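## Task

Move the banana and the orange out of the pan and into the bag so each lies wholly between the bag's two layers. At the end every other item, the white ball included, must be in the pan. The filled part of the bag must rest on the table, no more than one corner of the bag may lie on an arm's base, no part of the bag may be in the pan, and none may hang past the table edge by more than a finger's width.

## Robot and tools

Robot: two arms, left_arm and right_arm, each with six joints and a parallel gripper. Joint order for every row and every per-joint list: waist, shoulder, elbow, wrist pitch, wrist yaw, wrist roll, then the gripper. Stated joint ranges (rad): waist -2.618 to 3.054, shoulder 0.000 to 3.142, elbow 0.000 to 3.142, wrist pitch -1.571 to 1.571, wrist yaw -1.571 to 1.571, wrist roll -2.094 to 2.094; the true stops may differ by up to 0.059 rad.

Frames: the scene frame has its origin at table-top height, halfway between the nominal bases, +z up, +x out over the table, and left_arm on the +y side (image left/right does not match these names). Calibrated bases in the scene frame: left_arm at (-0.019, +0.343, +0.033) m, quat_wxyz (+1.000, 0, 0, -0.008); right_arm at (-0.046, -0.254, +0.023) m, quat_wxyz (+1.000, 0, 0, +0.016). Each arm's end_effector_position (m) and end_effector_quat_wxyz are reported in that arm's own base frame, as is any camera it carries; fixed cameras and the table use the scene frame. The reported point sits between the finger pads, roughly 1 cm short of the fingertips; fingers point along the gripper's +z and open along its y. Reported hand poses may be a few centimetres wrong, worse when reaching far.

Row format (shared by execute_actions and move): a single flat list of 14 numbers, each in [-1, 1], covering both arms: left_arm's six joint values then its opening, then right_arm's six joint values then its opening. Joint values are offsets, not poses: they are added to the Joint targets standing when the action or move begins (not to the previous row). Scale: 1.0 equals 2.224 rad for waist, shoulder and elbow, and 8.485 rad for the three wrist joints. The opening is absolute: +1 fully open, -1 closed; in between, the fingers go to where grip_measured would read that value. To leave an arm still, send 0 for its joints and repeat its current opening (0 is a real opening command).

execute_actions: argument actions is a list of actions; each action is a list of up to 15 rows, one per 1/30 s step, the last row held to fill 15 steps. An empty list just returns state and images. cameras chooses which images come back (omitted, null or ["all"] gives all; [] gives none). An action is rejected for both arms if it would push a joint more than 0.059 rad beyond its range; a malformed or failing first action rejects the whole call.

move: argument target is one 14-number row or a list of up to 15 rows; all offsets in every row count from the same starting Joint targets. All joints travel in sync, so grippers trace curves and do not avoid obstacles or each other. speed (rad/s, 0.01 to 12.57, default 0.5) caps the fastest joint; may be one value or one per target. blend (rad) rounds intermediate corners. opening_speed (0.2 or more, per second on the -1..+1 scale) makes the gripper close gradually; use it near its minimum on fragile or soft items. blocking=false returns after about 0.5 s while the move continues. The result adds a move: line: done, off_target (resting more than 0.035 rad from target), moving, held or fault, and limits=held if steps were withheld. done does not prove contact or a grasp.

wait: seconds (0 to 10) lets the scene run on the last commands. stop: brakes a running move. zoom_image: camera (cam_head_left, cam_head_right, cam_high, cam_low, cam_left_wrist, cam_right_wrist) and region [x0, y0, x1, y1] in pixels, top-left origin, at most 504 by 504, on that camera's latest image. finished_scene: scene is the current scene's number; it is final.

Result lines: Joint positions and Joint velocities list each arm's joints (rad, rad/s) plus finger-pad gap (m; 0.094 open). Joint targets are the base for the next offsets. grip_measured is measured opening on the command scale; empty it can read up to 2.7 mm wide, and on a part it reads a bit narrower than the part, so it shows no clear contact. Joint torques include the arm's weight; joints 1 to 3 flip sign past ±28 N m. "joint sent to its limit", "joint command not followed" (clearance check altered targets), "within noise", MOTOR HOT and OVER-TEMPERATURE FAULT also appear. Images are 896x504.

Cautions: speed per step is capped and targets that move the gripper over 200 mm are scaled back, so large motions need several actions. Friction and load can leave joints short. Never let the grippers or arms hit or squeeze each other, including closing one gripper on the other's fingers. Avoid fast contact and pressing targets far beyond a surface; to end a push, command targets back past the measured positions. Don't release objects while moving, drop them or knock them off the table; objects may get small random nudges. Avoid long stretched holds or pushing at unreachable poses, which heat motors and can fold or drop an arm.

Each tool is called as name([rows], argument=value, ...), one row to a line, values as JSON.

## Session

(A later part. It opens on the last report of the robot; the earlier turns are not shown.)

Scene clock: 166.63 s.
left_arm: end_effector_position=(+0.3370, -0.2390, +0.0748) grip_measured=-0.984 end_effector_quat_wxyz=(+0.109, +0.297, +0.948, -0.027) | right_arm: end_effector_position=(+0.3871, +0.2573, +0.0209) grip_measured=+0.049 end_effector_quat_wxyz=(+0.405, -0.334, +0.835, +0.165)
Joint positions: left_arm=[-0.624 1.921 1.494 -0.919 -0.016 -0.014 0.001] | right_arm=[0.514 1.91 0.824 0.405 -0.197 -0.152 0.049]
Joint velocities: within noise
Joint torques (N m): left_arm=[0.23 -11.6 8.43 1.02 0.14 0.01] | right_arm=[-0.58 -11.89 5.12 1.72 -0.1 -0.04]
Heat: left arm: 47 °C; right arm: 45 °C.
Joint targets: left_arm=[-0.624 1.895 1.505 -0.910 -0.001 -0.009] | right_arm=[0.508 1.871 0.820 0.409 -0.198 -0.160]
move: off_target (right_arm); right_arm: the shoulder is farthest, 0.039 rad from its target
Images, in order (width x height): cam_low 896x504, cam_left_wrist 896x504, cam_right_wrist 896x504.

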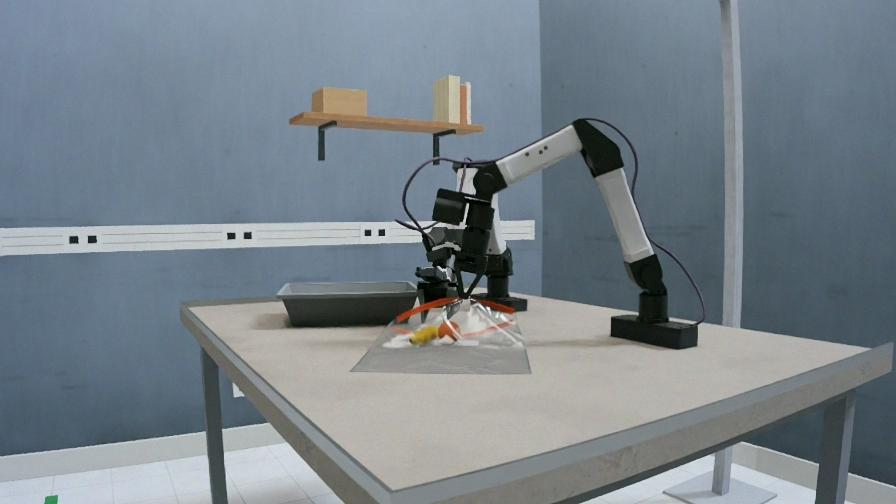

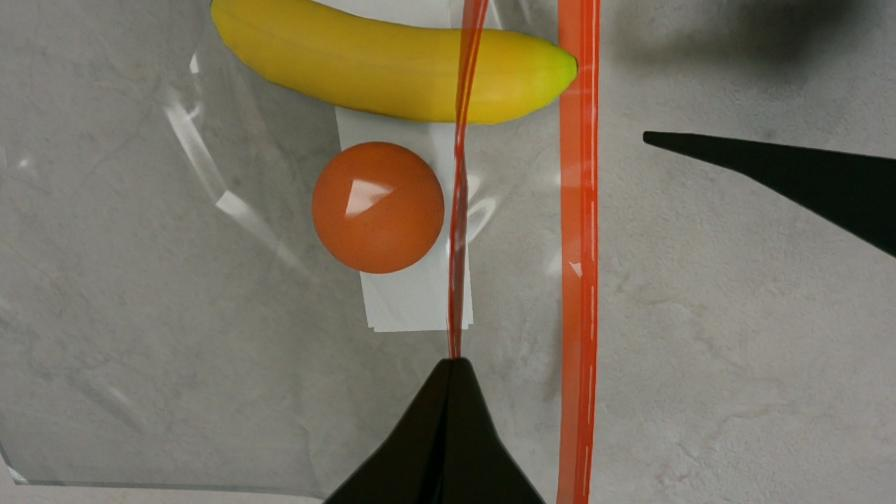

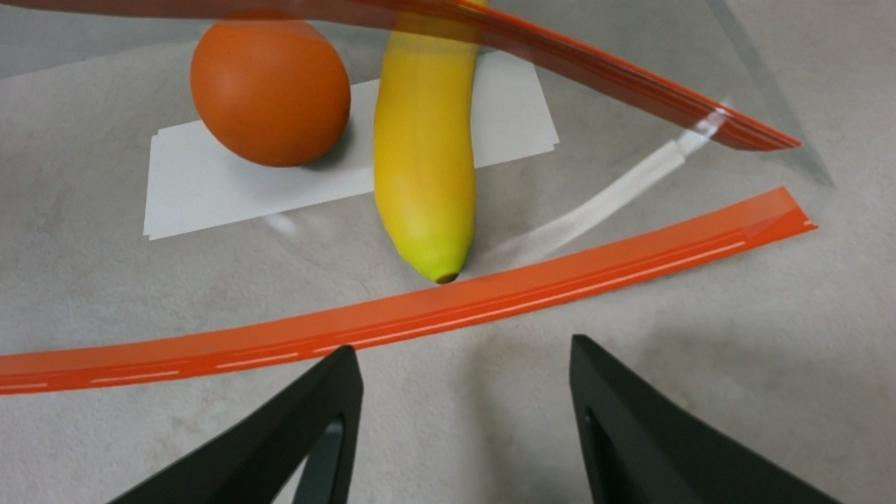

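move([
  [0,0,0,0,0,0,-1.0, 0.0099,0.0445,0,0,0,0,-0.5],
  [0,0,0,0,0,0,-1.0, 0.0333,0.1524,0.1034,0.026,0,0.0024,-0.5],
], speed=[0.2,0.13], opening_speed=0.6, cameras=["cam_left_wrist","cam_right_wrist","cam_low","cam_head_left"])

Scene clock: 170.50 s.
left_arm: end_effector_position=(+0.3370, -0.2390, +0.0748) grip_measured=-0.984 end_effector_quat_wxyz=(+0.109, +0.297, +0.948, -0.028) | right_arm: end_effector_position=(+0.4277, +0.3168, -0.0029) grip_measured=-0.499 end_effector_quat_wxyz=(+0.453, -0.352, +0.798, +0.186)
Joint positions: left_arm=[-0.624 1.921 1.494 -0.919 -0.016 -0.014 0.001] | right_arm=[0.574 2.195 1.027 0.609 -0.197 -0.147 0.024]
Joint velocities: within noise
Joint torques (N m): left_arm=[0.18 -11.62 8.4 1.02 0.14 0] | right_arm=[0.75 -9.01 7.42 2.01 -0.09 0.14]
Heat: left arm: 47 °C; right arm: 45 °C.
Joint targets: left_arm=[-0.624 1.895 1.505 -0.910 0.000 -0.009] | right_arm=[0.582 2.210 1.050 0.630 -0.197 -0.140]
move: done
Images, in order (width x height): cam_head_left 896x504, cam_low 896x504, cam_left_wrist 896x504, cam_right_wrist 896x504.

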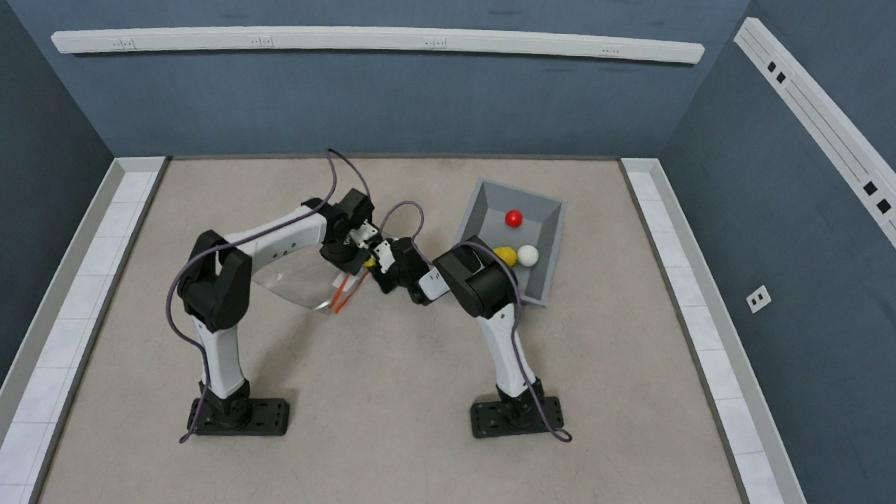

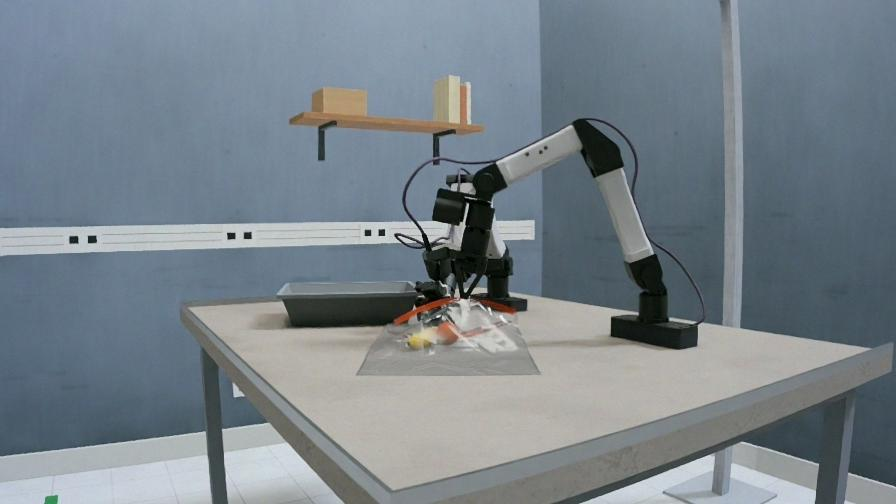

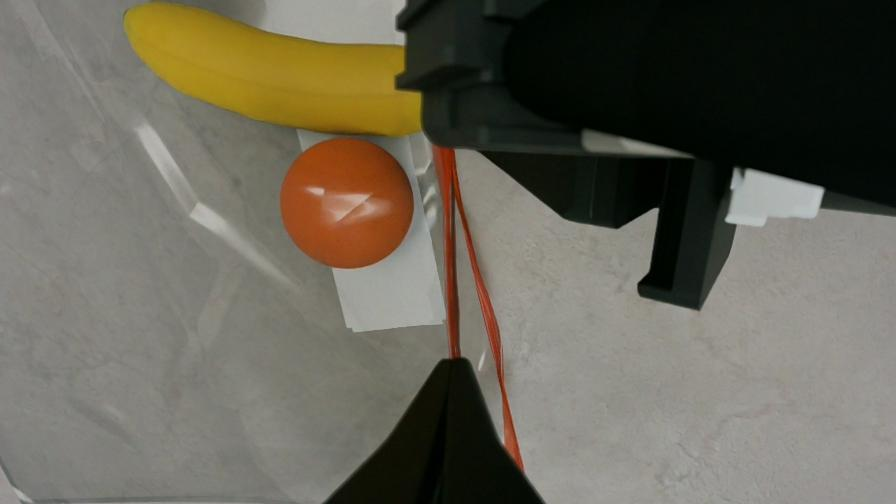

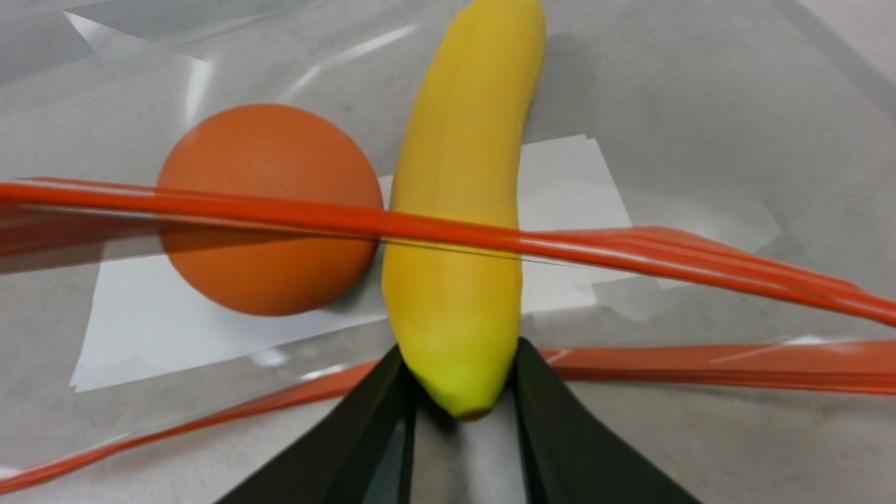

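move([
  [0,0,0,0,0,0,-1.0, 0,-0.025,0,0,0,0,-0.45],
  [0,0,0,0,0,0,-1.0, -0.02,-0.12,-0.07,-0.018,0,0,-0.45],
  [0,0,0,0,0,0,-1.0, -0.0333,-0.1624,-0.1034,-0.026,0,0,-0.9],
], speed=[0.2,0.25,0.3], blend=[0,0.03,0], cameras=["cam_left_wrist","cam_right_wrist","cam_low","cam_head_left"])

Scene clock: 174.03 s.
left_arm: end_effector_position=(+0.3370, -0.2390, +0.0748) grip_measured=-0.984 end_effector_quat_wxyz=(+0.109, +0.297, +0.948, -0.028) | right_arm: end_effector_position=(+0.3892, +0.2578, +0.0308) grip_measured=-0.899 end_effector_quat_wxyz=(+0.415, -0.330, +0.831, +0.167)
Joint positions: left_arm=[-0.624 1.921 1.494 -0.919 -0.016 -0.014 0.001] | right_arm=[0.513 1.888 0.824 0.406 -0.197 -0.146 0.005]
Joint velocities: within noise
Joint torques (N m): left_arm=[0.2 -11.58 8.43 1.01 0.14 0] | right_arm=[-0.46 -11.77 5.24 1.73 -0.1 0.11]
Heat: left arm: 48 °C; right arm: 45 °C.
Joint targets: left_arm=[-0.624 1.895 1.505 -0.910 0.000 -0.009] | right_arm=[0.508 1.849 0.820 0.410 -0.197 -0.140]
move: off_target (right_arm); target 3's new numbers were sent with right_arm's shoulder 0.039 rad from that target; right_arm: the shoulder is farthest, 0.039 rad from its target
Images, in order (width x height): cam_head_left 896x504, cam_low 896x504, cam_left_wrist 896x504, cam_right_wrist 896x504.

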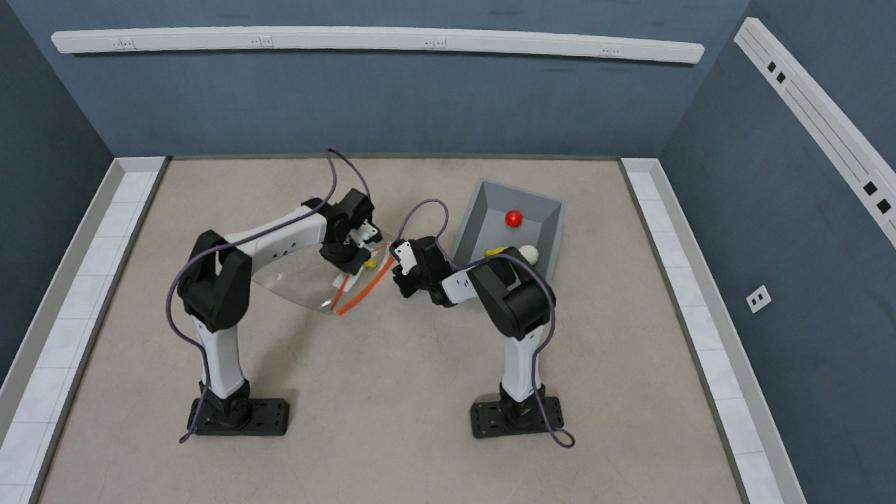

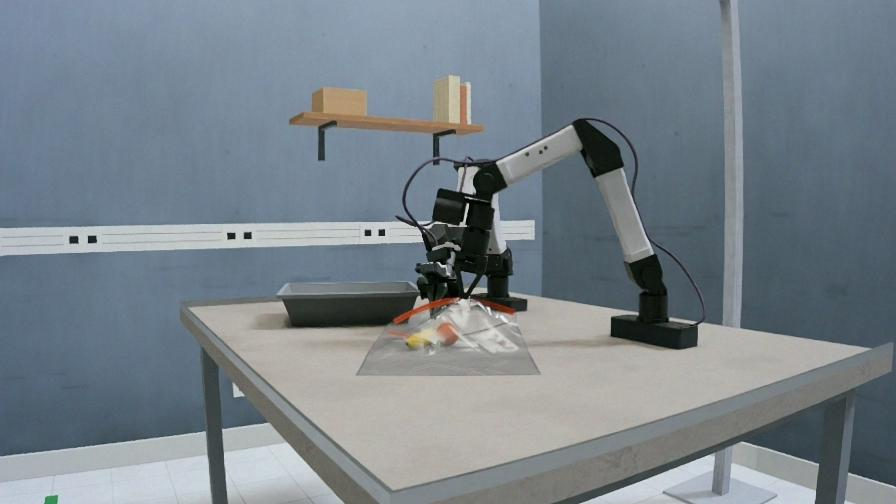

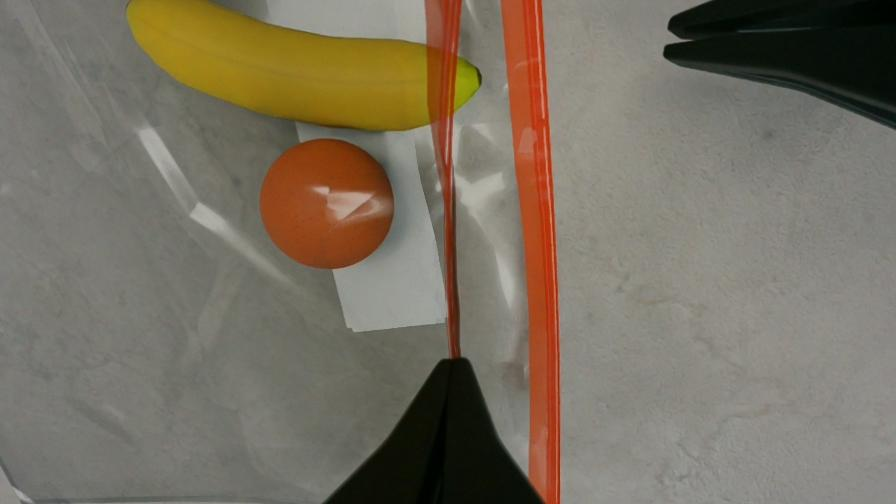

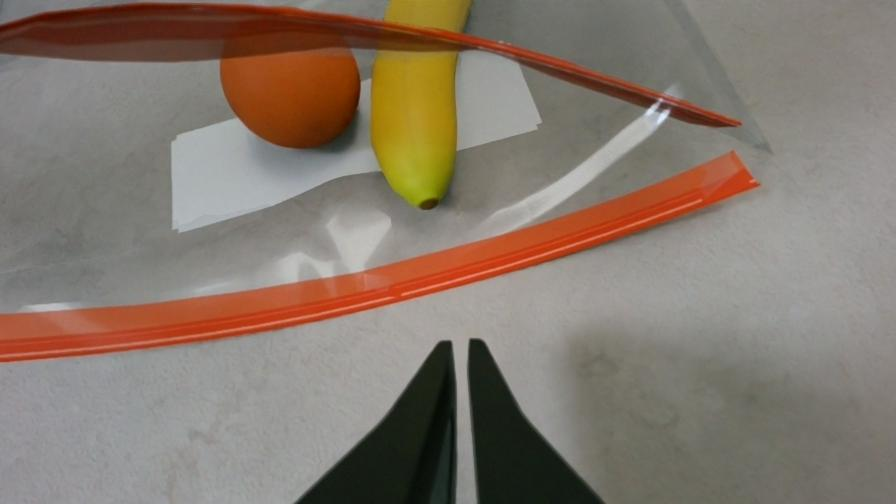

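move(target=[0,0,0,0,0,0,-1.0, -0.0292,0.1308,0.0967,0.0118,-0.0378,-0.0236,-0.9], speed=0.25, cameras=["cam_left_wrist","cam_right_wrist","cam_low","cam_head_left"])

Scene clock: 176.93 s.
left_arm: end_effector_position=(+0.3370, -0.2390, +0.0748) grip_measured=-0.984 end_effector_quat_wxyz=(+0.109, +0.297, +0.948, -0.028) | right_arm: end_effector_position=(+0.4164, +0.2932, +0.0121) grip_measured=-0.899 end_effector_quat_wxyz=(+0.426, -0.434, +0.754, +0.249)
Joint positions: left_arm=[-0.624 1.921 1.494 -0.919 -0.016 -0.014 0.001] | right_arm=[0.449 2.127 1.01 0.49 -0.506 -0.332 0.005]
Joint velocities: within noise
Joint torques (N m): left_arm=[0.17 -11.59 8.43 1.03 0.14 0] | right_arm=[-0.59 -8.91 7.72 1.87 -0.26 -0.06]
Heat: left arm: 48 °C; right arm: 45 °C.
Joint targets: left_arm=[-0.624 1.895 1.505 -0.910 0.000 -0.009] | right_arm=[0.443 2.139 1.035 0.510 -0.518 -0.340]
move: done
Images, in order (width x height): cam_head_left 896x504, cam_low 896x504, cam_left_wrist 896x504, cam_right_wrist 896x504.

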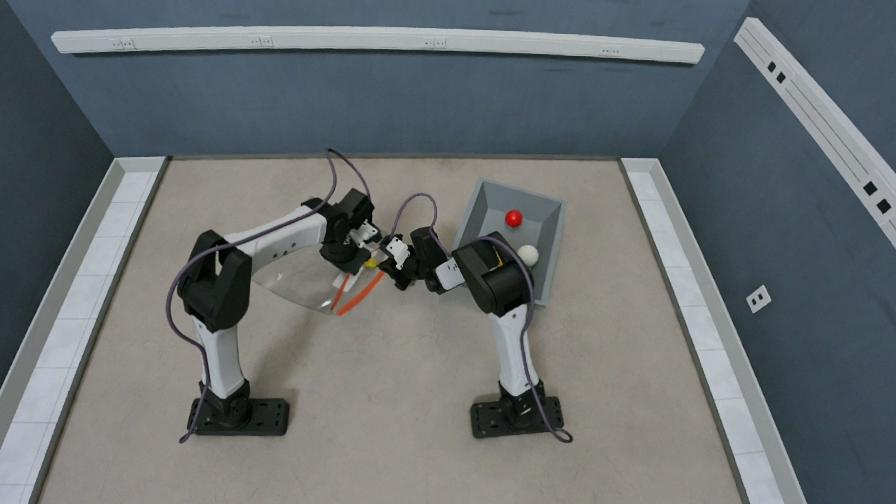

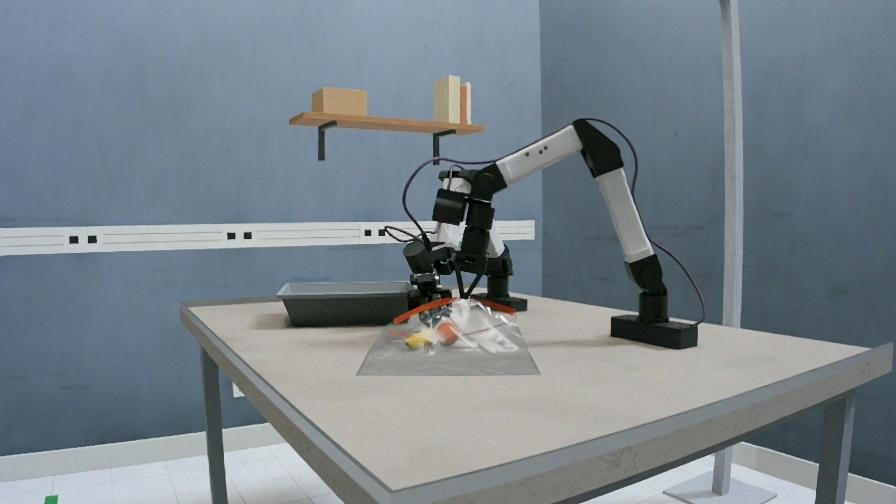

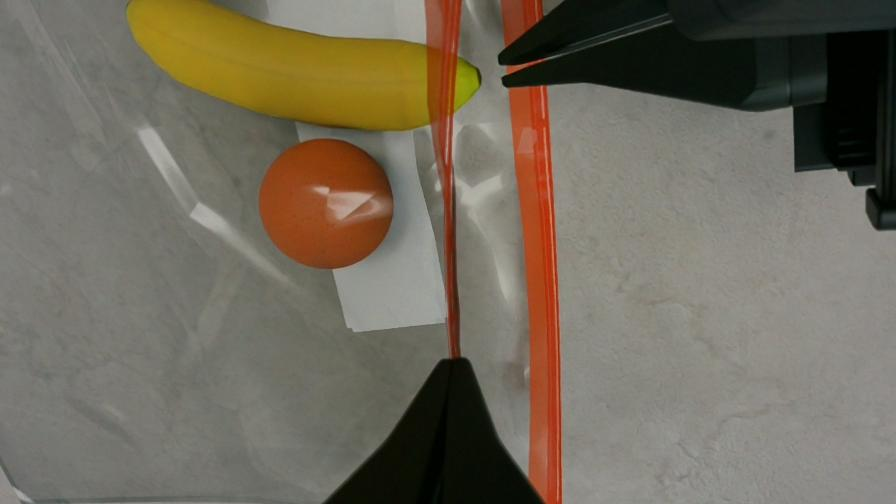

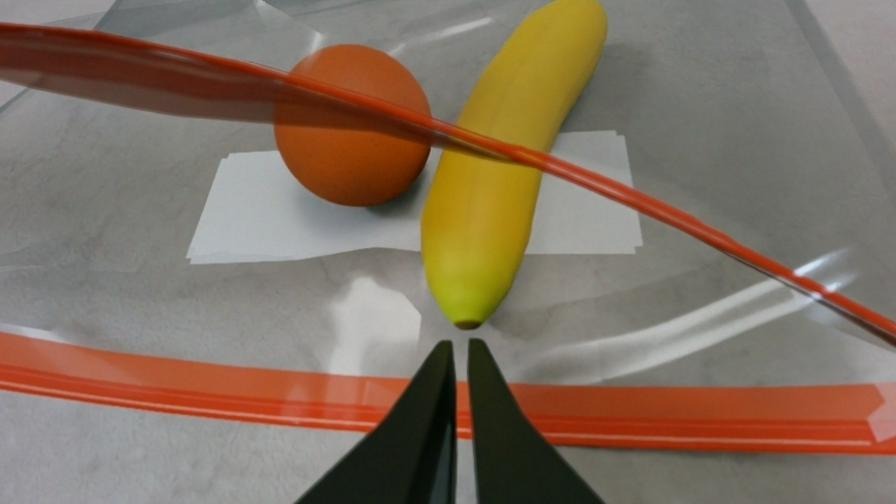

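move(target=[0,0,0,0,0,0,-1.0, 0.0256,0.0774,0.0845,0.0053,0.0047,0.0083,-0.9], speed=0.13, cameras=["cam_left_wrist","cam_right_wrist","cam_low","cam_head_left"])

zoom_image(camera="cam_low", region=[340, 220, 560, 380])

Scene clock: 179.03 s.
left_arm: end_effector_position=(+0.3370, -0.2390, +0.0748) grip_measured=-0.984 end_effector_quat_wxyz=(+0.109, +0.297, +0.948, -0.028) | right_arm: end_effector_position=(+0.4473, +0.3316, -0.0011) grip_measured=-0.899 end_effector_quat_wxyz=(+0.442, -0.427, +0.744, +0.260)
Joint positions: left_arm=[-0.624 1.921 1.494 -0.919 -0.016 -0.014 0.001] | right_arm=[0.493 2.297 1.198 0.534 -0.487 -0.278 0.005]
Joint velocities: within noise
Joint torques (N m): left_arm=[0.2 -11.6 8.42 1.01 0.14 0] | right_arm=[0.51 -10.04 7.84 1.94 -0.08 0.13]
Heat: left arm: 48 °C; right arm: 45 °C.
Joint targets: left_arm=[-0.624 1.895 1.505 -0.910 0.000 -0.009] | right_arm=[0.500 2.312 1.223 0.555 -0.478 -0.270]
move: done
Images, in order (width x height): cam_head_left 896x504, cam_low 896x504, cam_left_wrist 896x504, cam_right_wrist 896x504.

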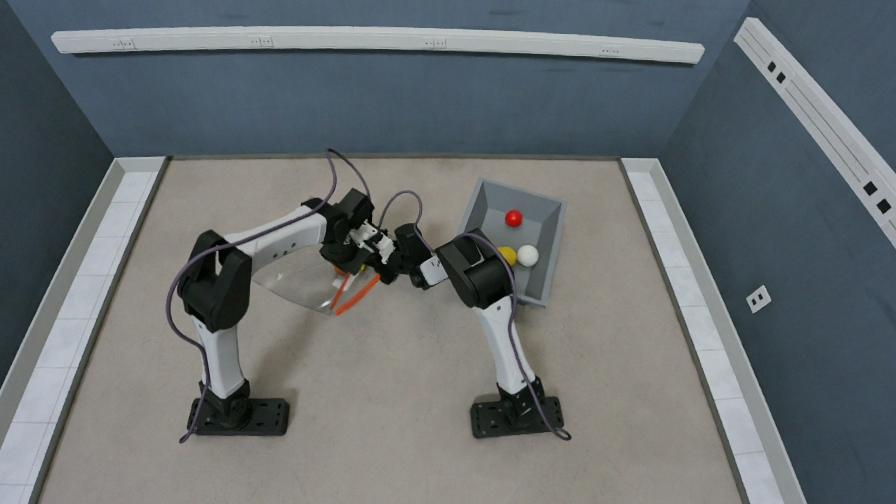

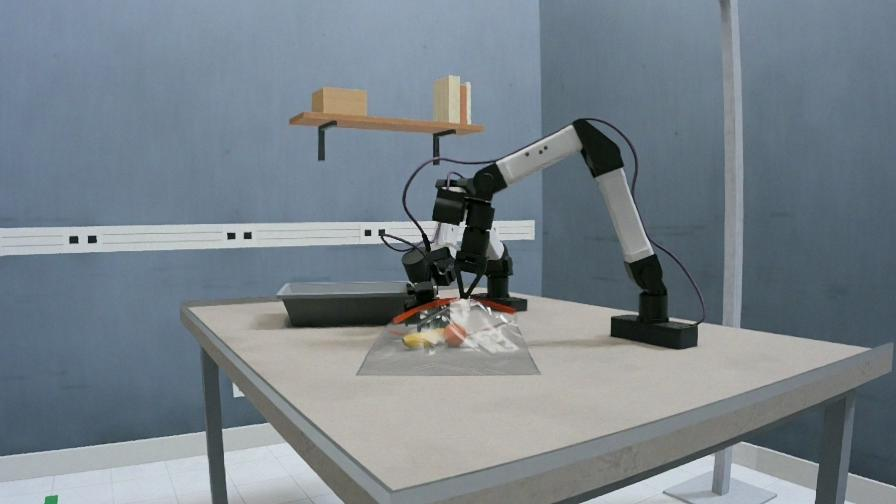

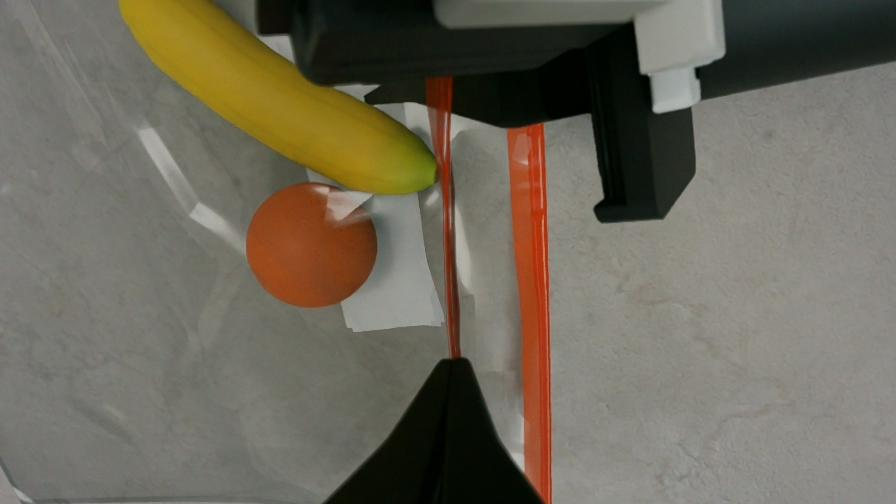

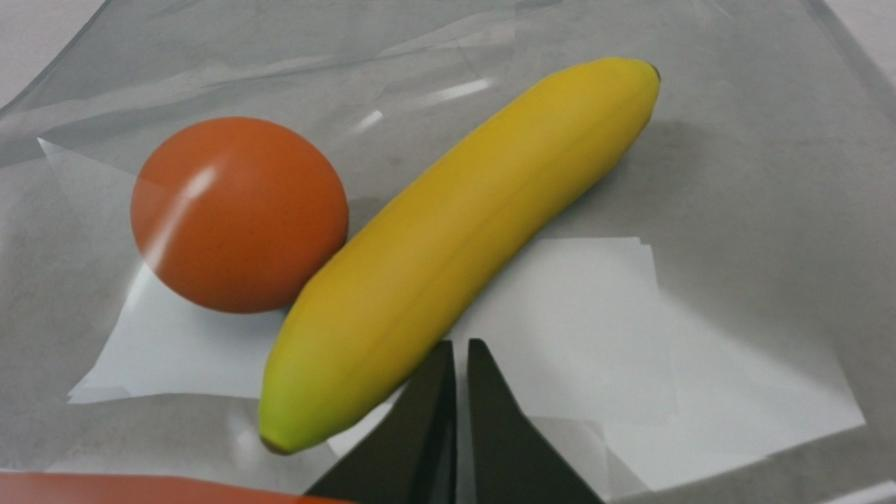

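Scaled by 2.291 from the camera's 896x504 image, which has a finer 1280x720 frame.

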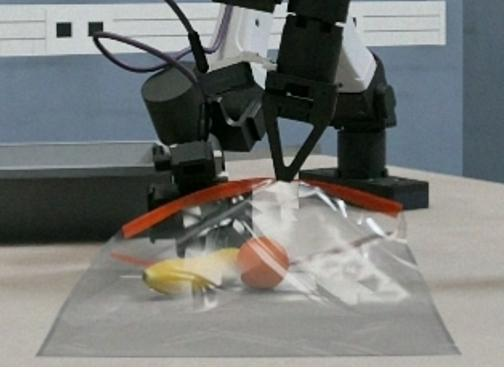

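move([
  [0,0,0,0,0,0,-1.0, -0.0256,-0.0924,-0.0845,-0.0053,-0.0047,-0.0083,-0.9],
  [0,0,0,0,0,0,-1.0, -0.04,-0.2282,-0.1812,-0.0171,0.01,0.0,-0.9],
  [0,0,0,0,0,0,-1.0, -0.06,-0.35,-0.1,-0.09,0.04,0.02,-0.9],
], speed=[0.2,0.3,0.5], blend=[0.03,0.05,0], cameras=["cam_left_wrist","cam_right_wrist","cam_low","cam_head_left"])

Scene clock: 183.43 s.
left_arm: end_effector_position=(+0.3370, -0.2390, +0.0748) grip_measured=-0.984 end_effector_quat_wxyz=(+0.109, +0.297, +0.948, -0.028) | right_arm: end_effector_position=(+0.3867, +0.1785, +0.1166) grip_measured=-0.899 end_effector_quat_wxyz=(+0.363, -0.247, +0.891, +0.118)
Joint positions: left_arm=[-0.624 1.921 1.494 -0.919 -0.016 -0.014 0.001] | right_arm=[0.373 1.563 0.975 -0.211 -0.148 -0.108 0.005]
Joint velocities: within noise
Joint torques (N m): left_arm=[0.21 -11.63 8.44 1.02 0.15 0] | right_arm=[-0.58 -9.39 9.44 1.59 -0.05 0.13]
Heat: left arm: 48 °C; right arm: 46 °C.
Joint targets: left_arm=[-0.624 1.895 1.505 -0.910 0.000 -0.009] | right_arm=[0.366 1.533 1.000 -0.209 -0.139 -0.100]
move: done
Images, in order (width x height): cam_head_left 896x504, cam_low 896x504, cam_left_wrist 896x504, cam_right_wrist 896x504.

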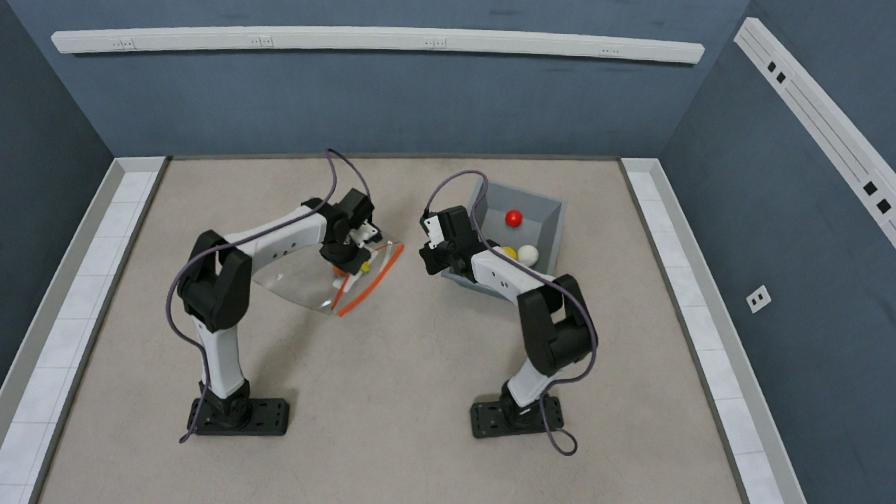

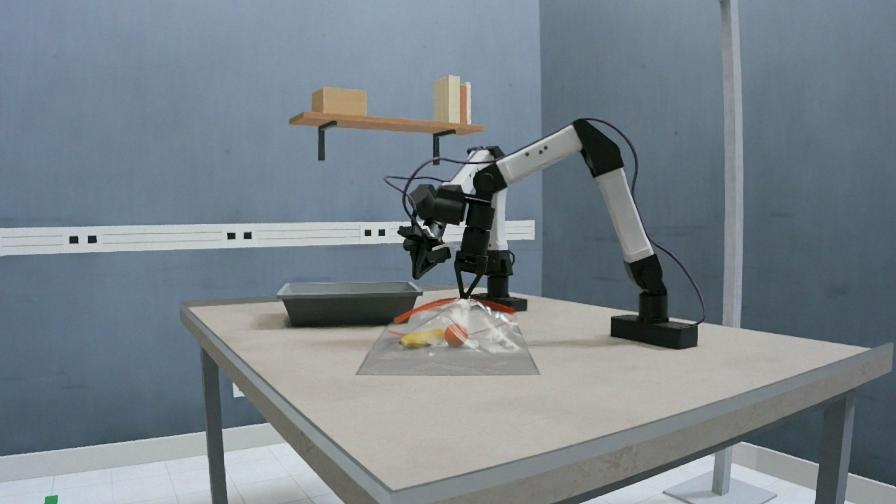

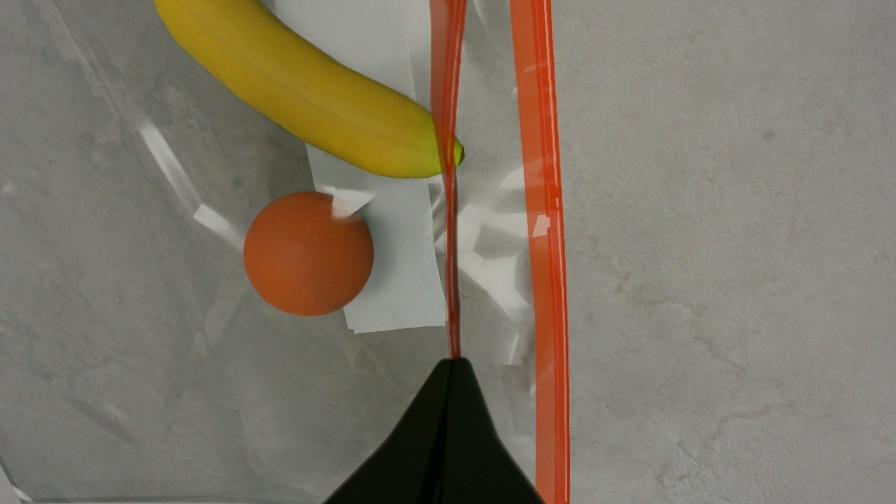

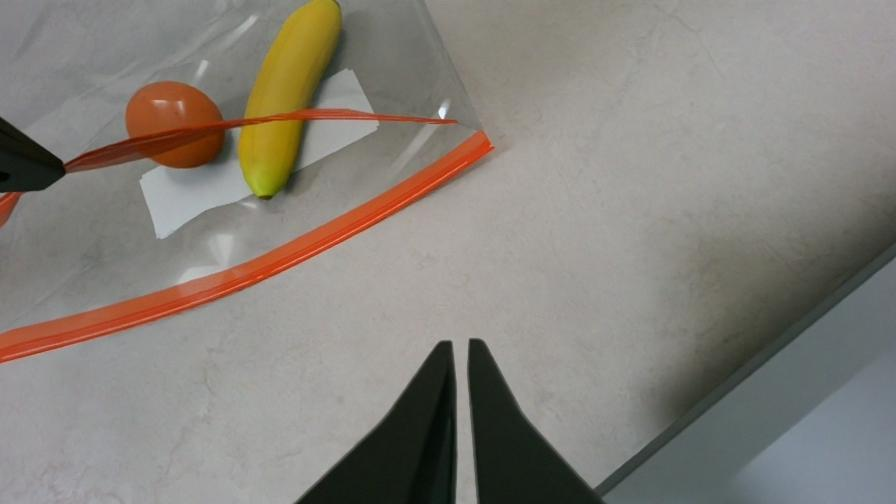

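move([
  [0,0,0,0,0,0,-1.0, -0.2023,-0.2248,-0.09,-0.046,0.0164,0.0118,-0.9],
  [-0.0207,0.0247,-0.0652,0.0218,0,0,-1.0, -0.2023,-0.2248,-0.09,-0.046,0.0164,0.0118,-0.9],
  [-0.0432,0.0562,-0.103,0.0407,0,0,-1.0, -0.2023,-0.2248,-0.09,-0.046,0.0164,0.0118,-0.9],
], speed=[0.6,0.15,0.15], blend=[0.05,0.03,0])

zoom_image(camera="cam_low", region=[340, 220, 560, 380])

Scene clock: 188.23 s.
left_arm: end_effector_position=(+0.3207, -0.2741, +0.0007) grip_measured=-0.984 end_effector_quat_wxyz=(+0.132, +0.338, +0.931, -0.042) | right_arm: end_effector_position=(+0.3025, -0.0218, +0.1578) grip_measured=-0.899 end_effector_quat_wxyz=(+0.355, +0.031, +0.934, -0.011)
Joint positions: left_arm=[-0.714 2.003 1.285 -0.575 -0.016 -0.014 0.001] | right_arm=[-0.077 1.045 0.804 -0.602 -0.009 -0.007 0.005]
Joint velocities: within noise
Joint torques (N m): left_arm=[-0.28 -8.51 5.91 1.16 0.15 0.01] | right_arm=[-0.64 -3.74 6.97 1.54 0.06 0.12]
Heat: left arm: 48 °C; right arm: 45 °C.
Joint targets: left_arm=[-0.720 2.020 1.276 -0.565 0.000 -0.009] | right_arm=[-0.084 1.033 0.800 -0.599 0.000 0.000]
move: done

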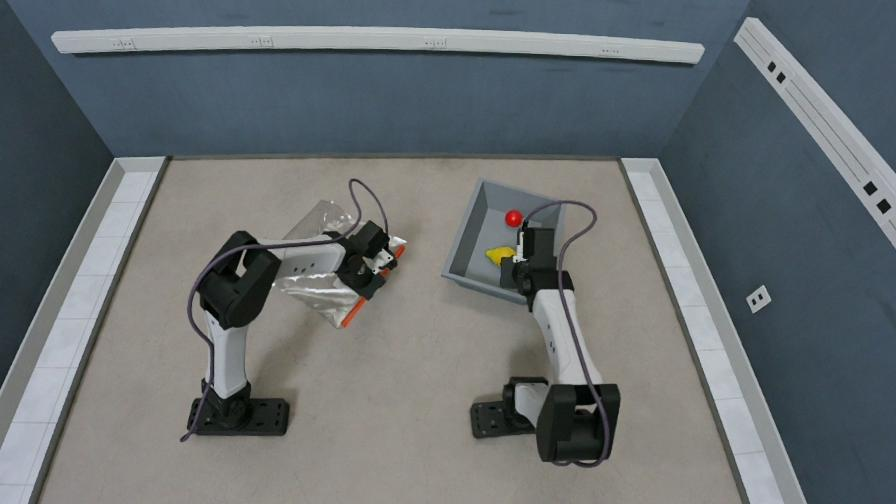

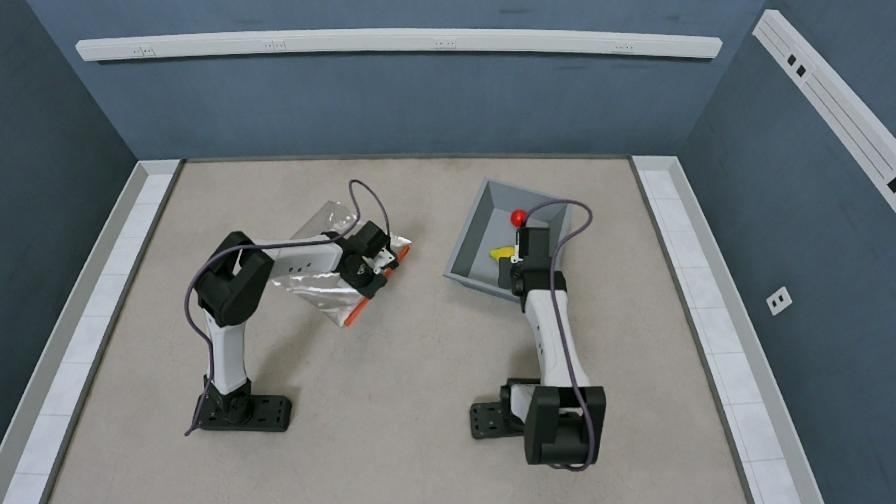

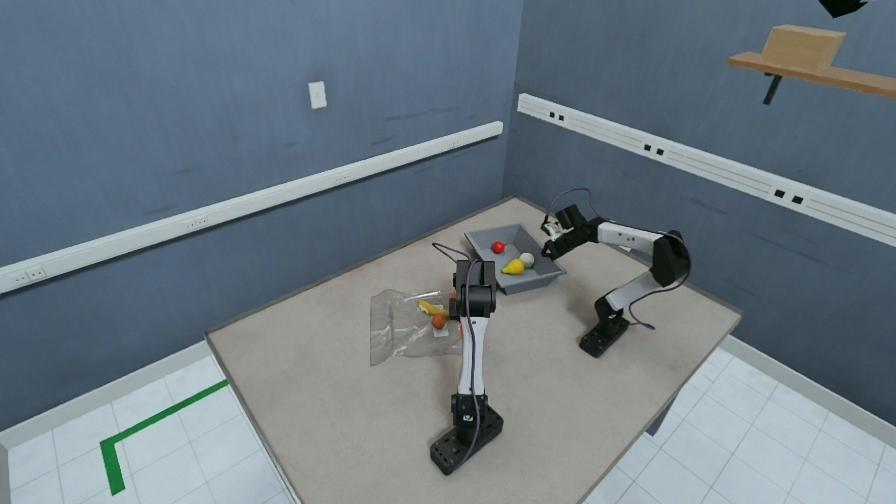

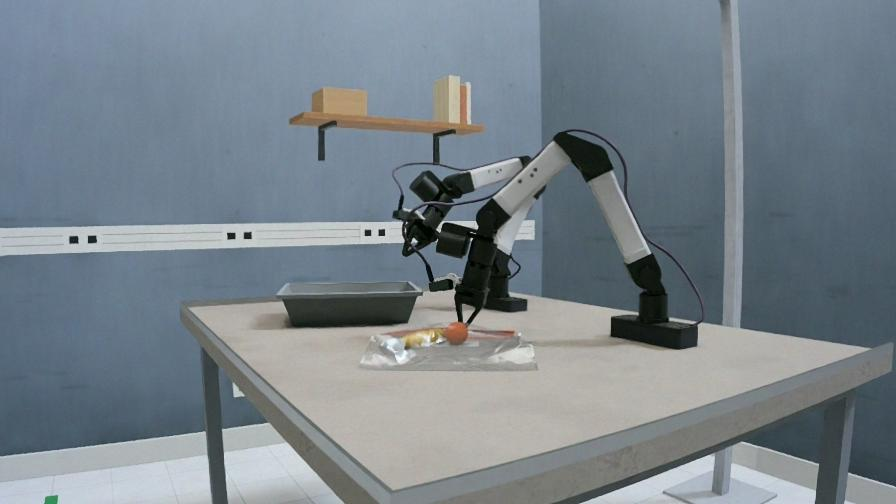

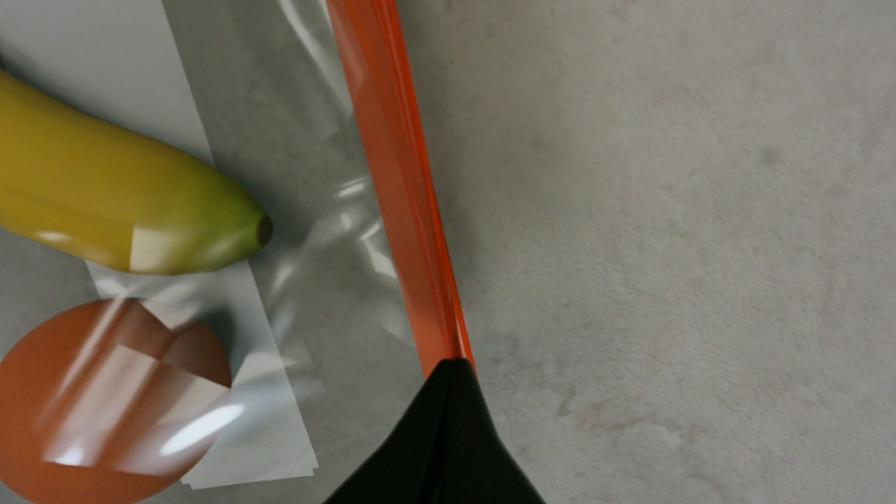

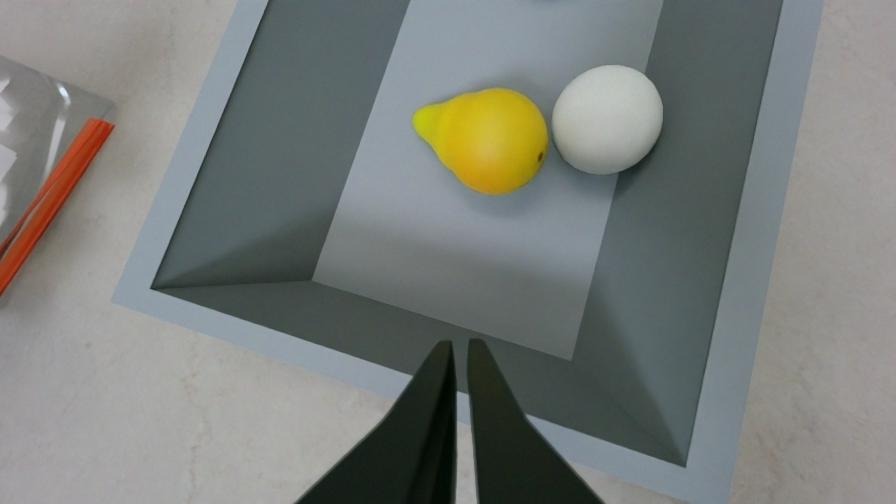

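Scaled by 2.291 from the camera's 896x504 image, which has a finer 1280x720 frame.

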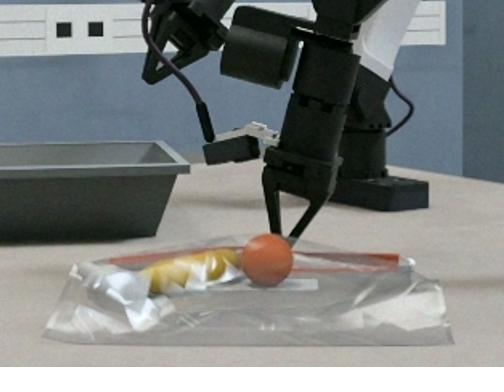

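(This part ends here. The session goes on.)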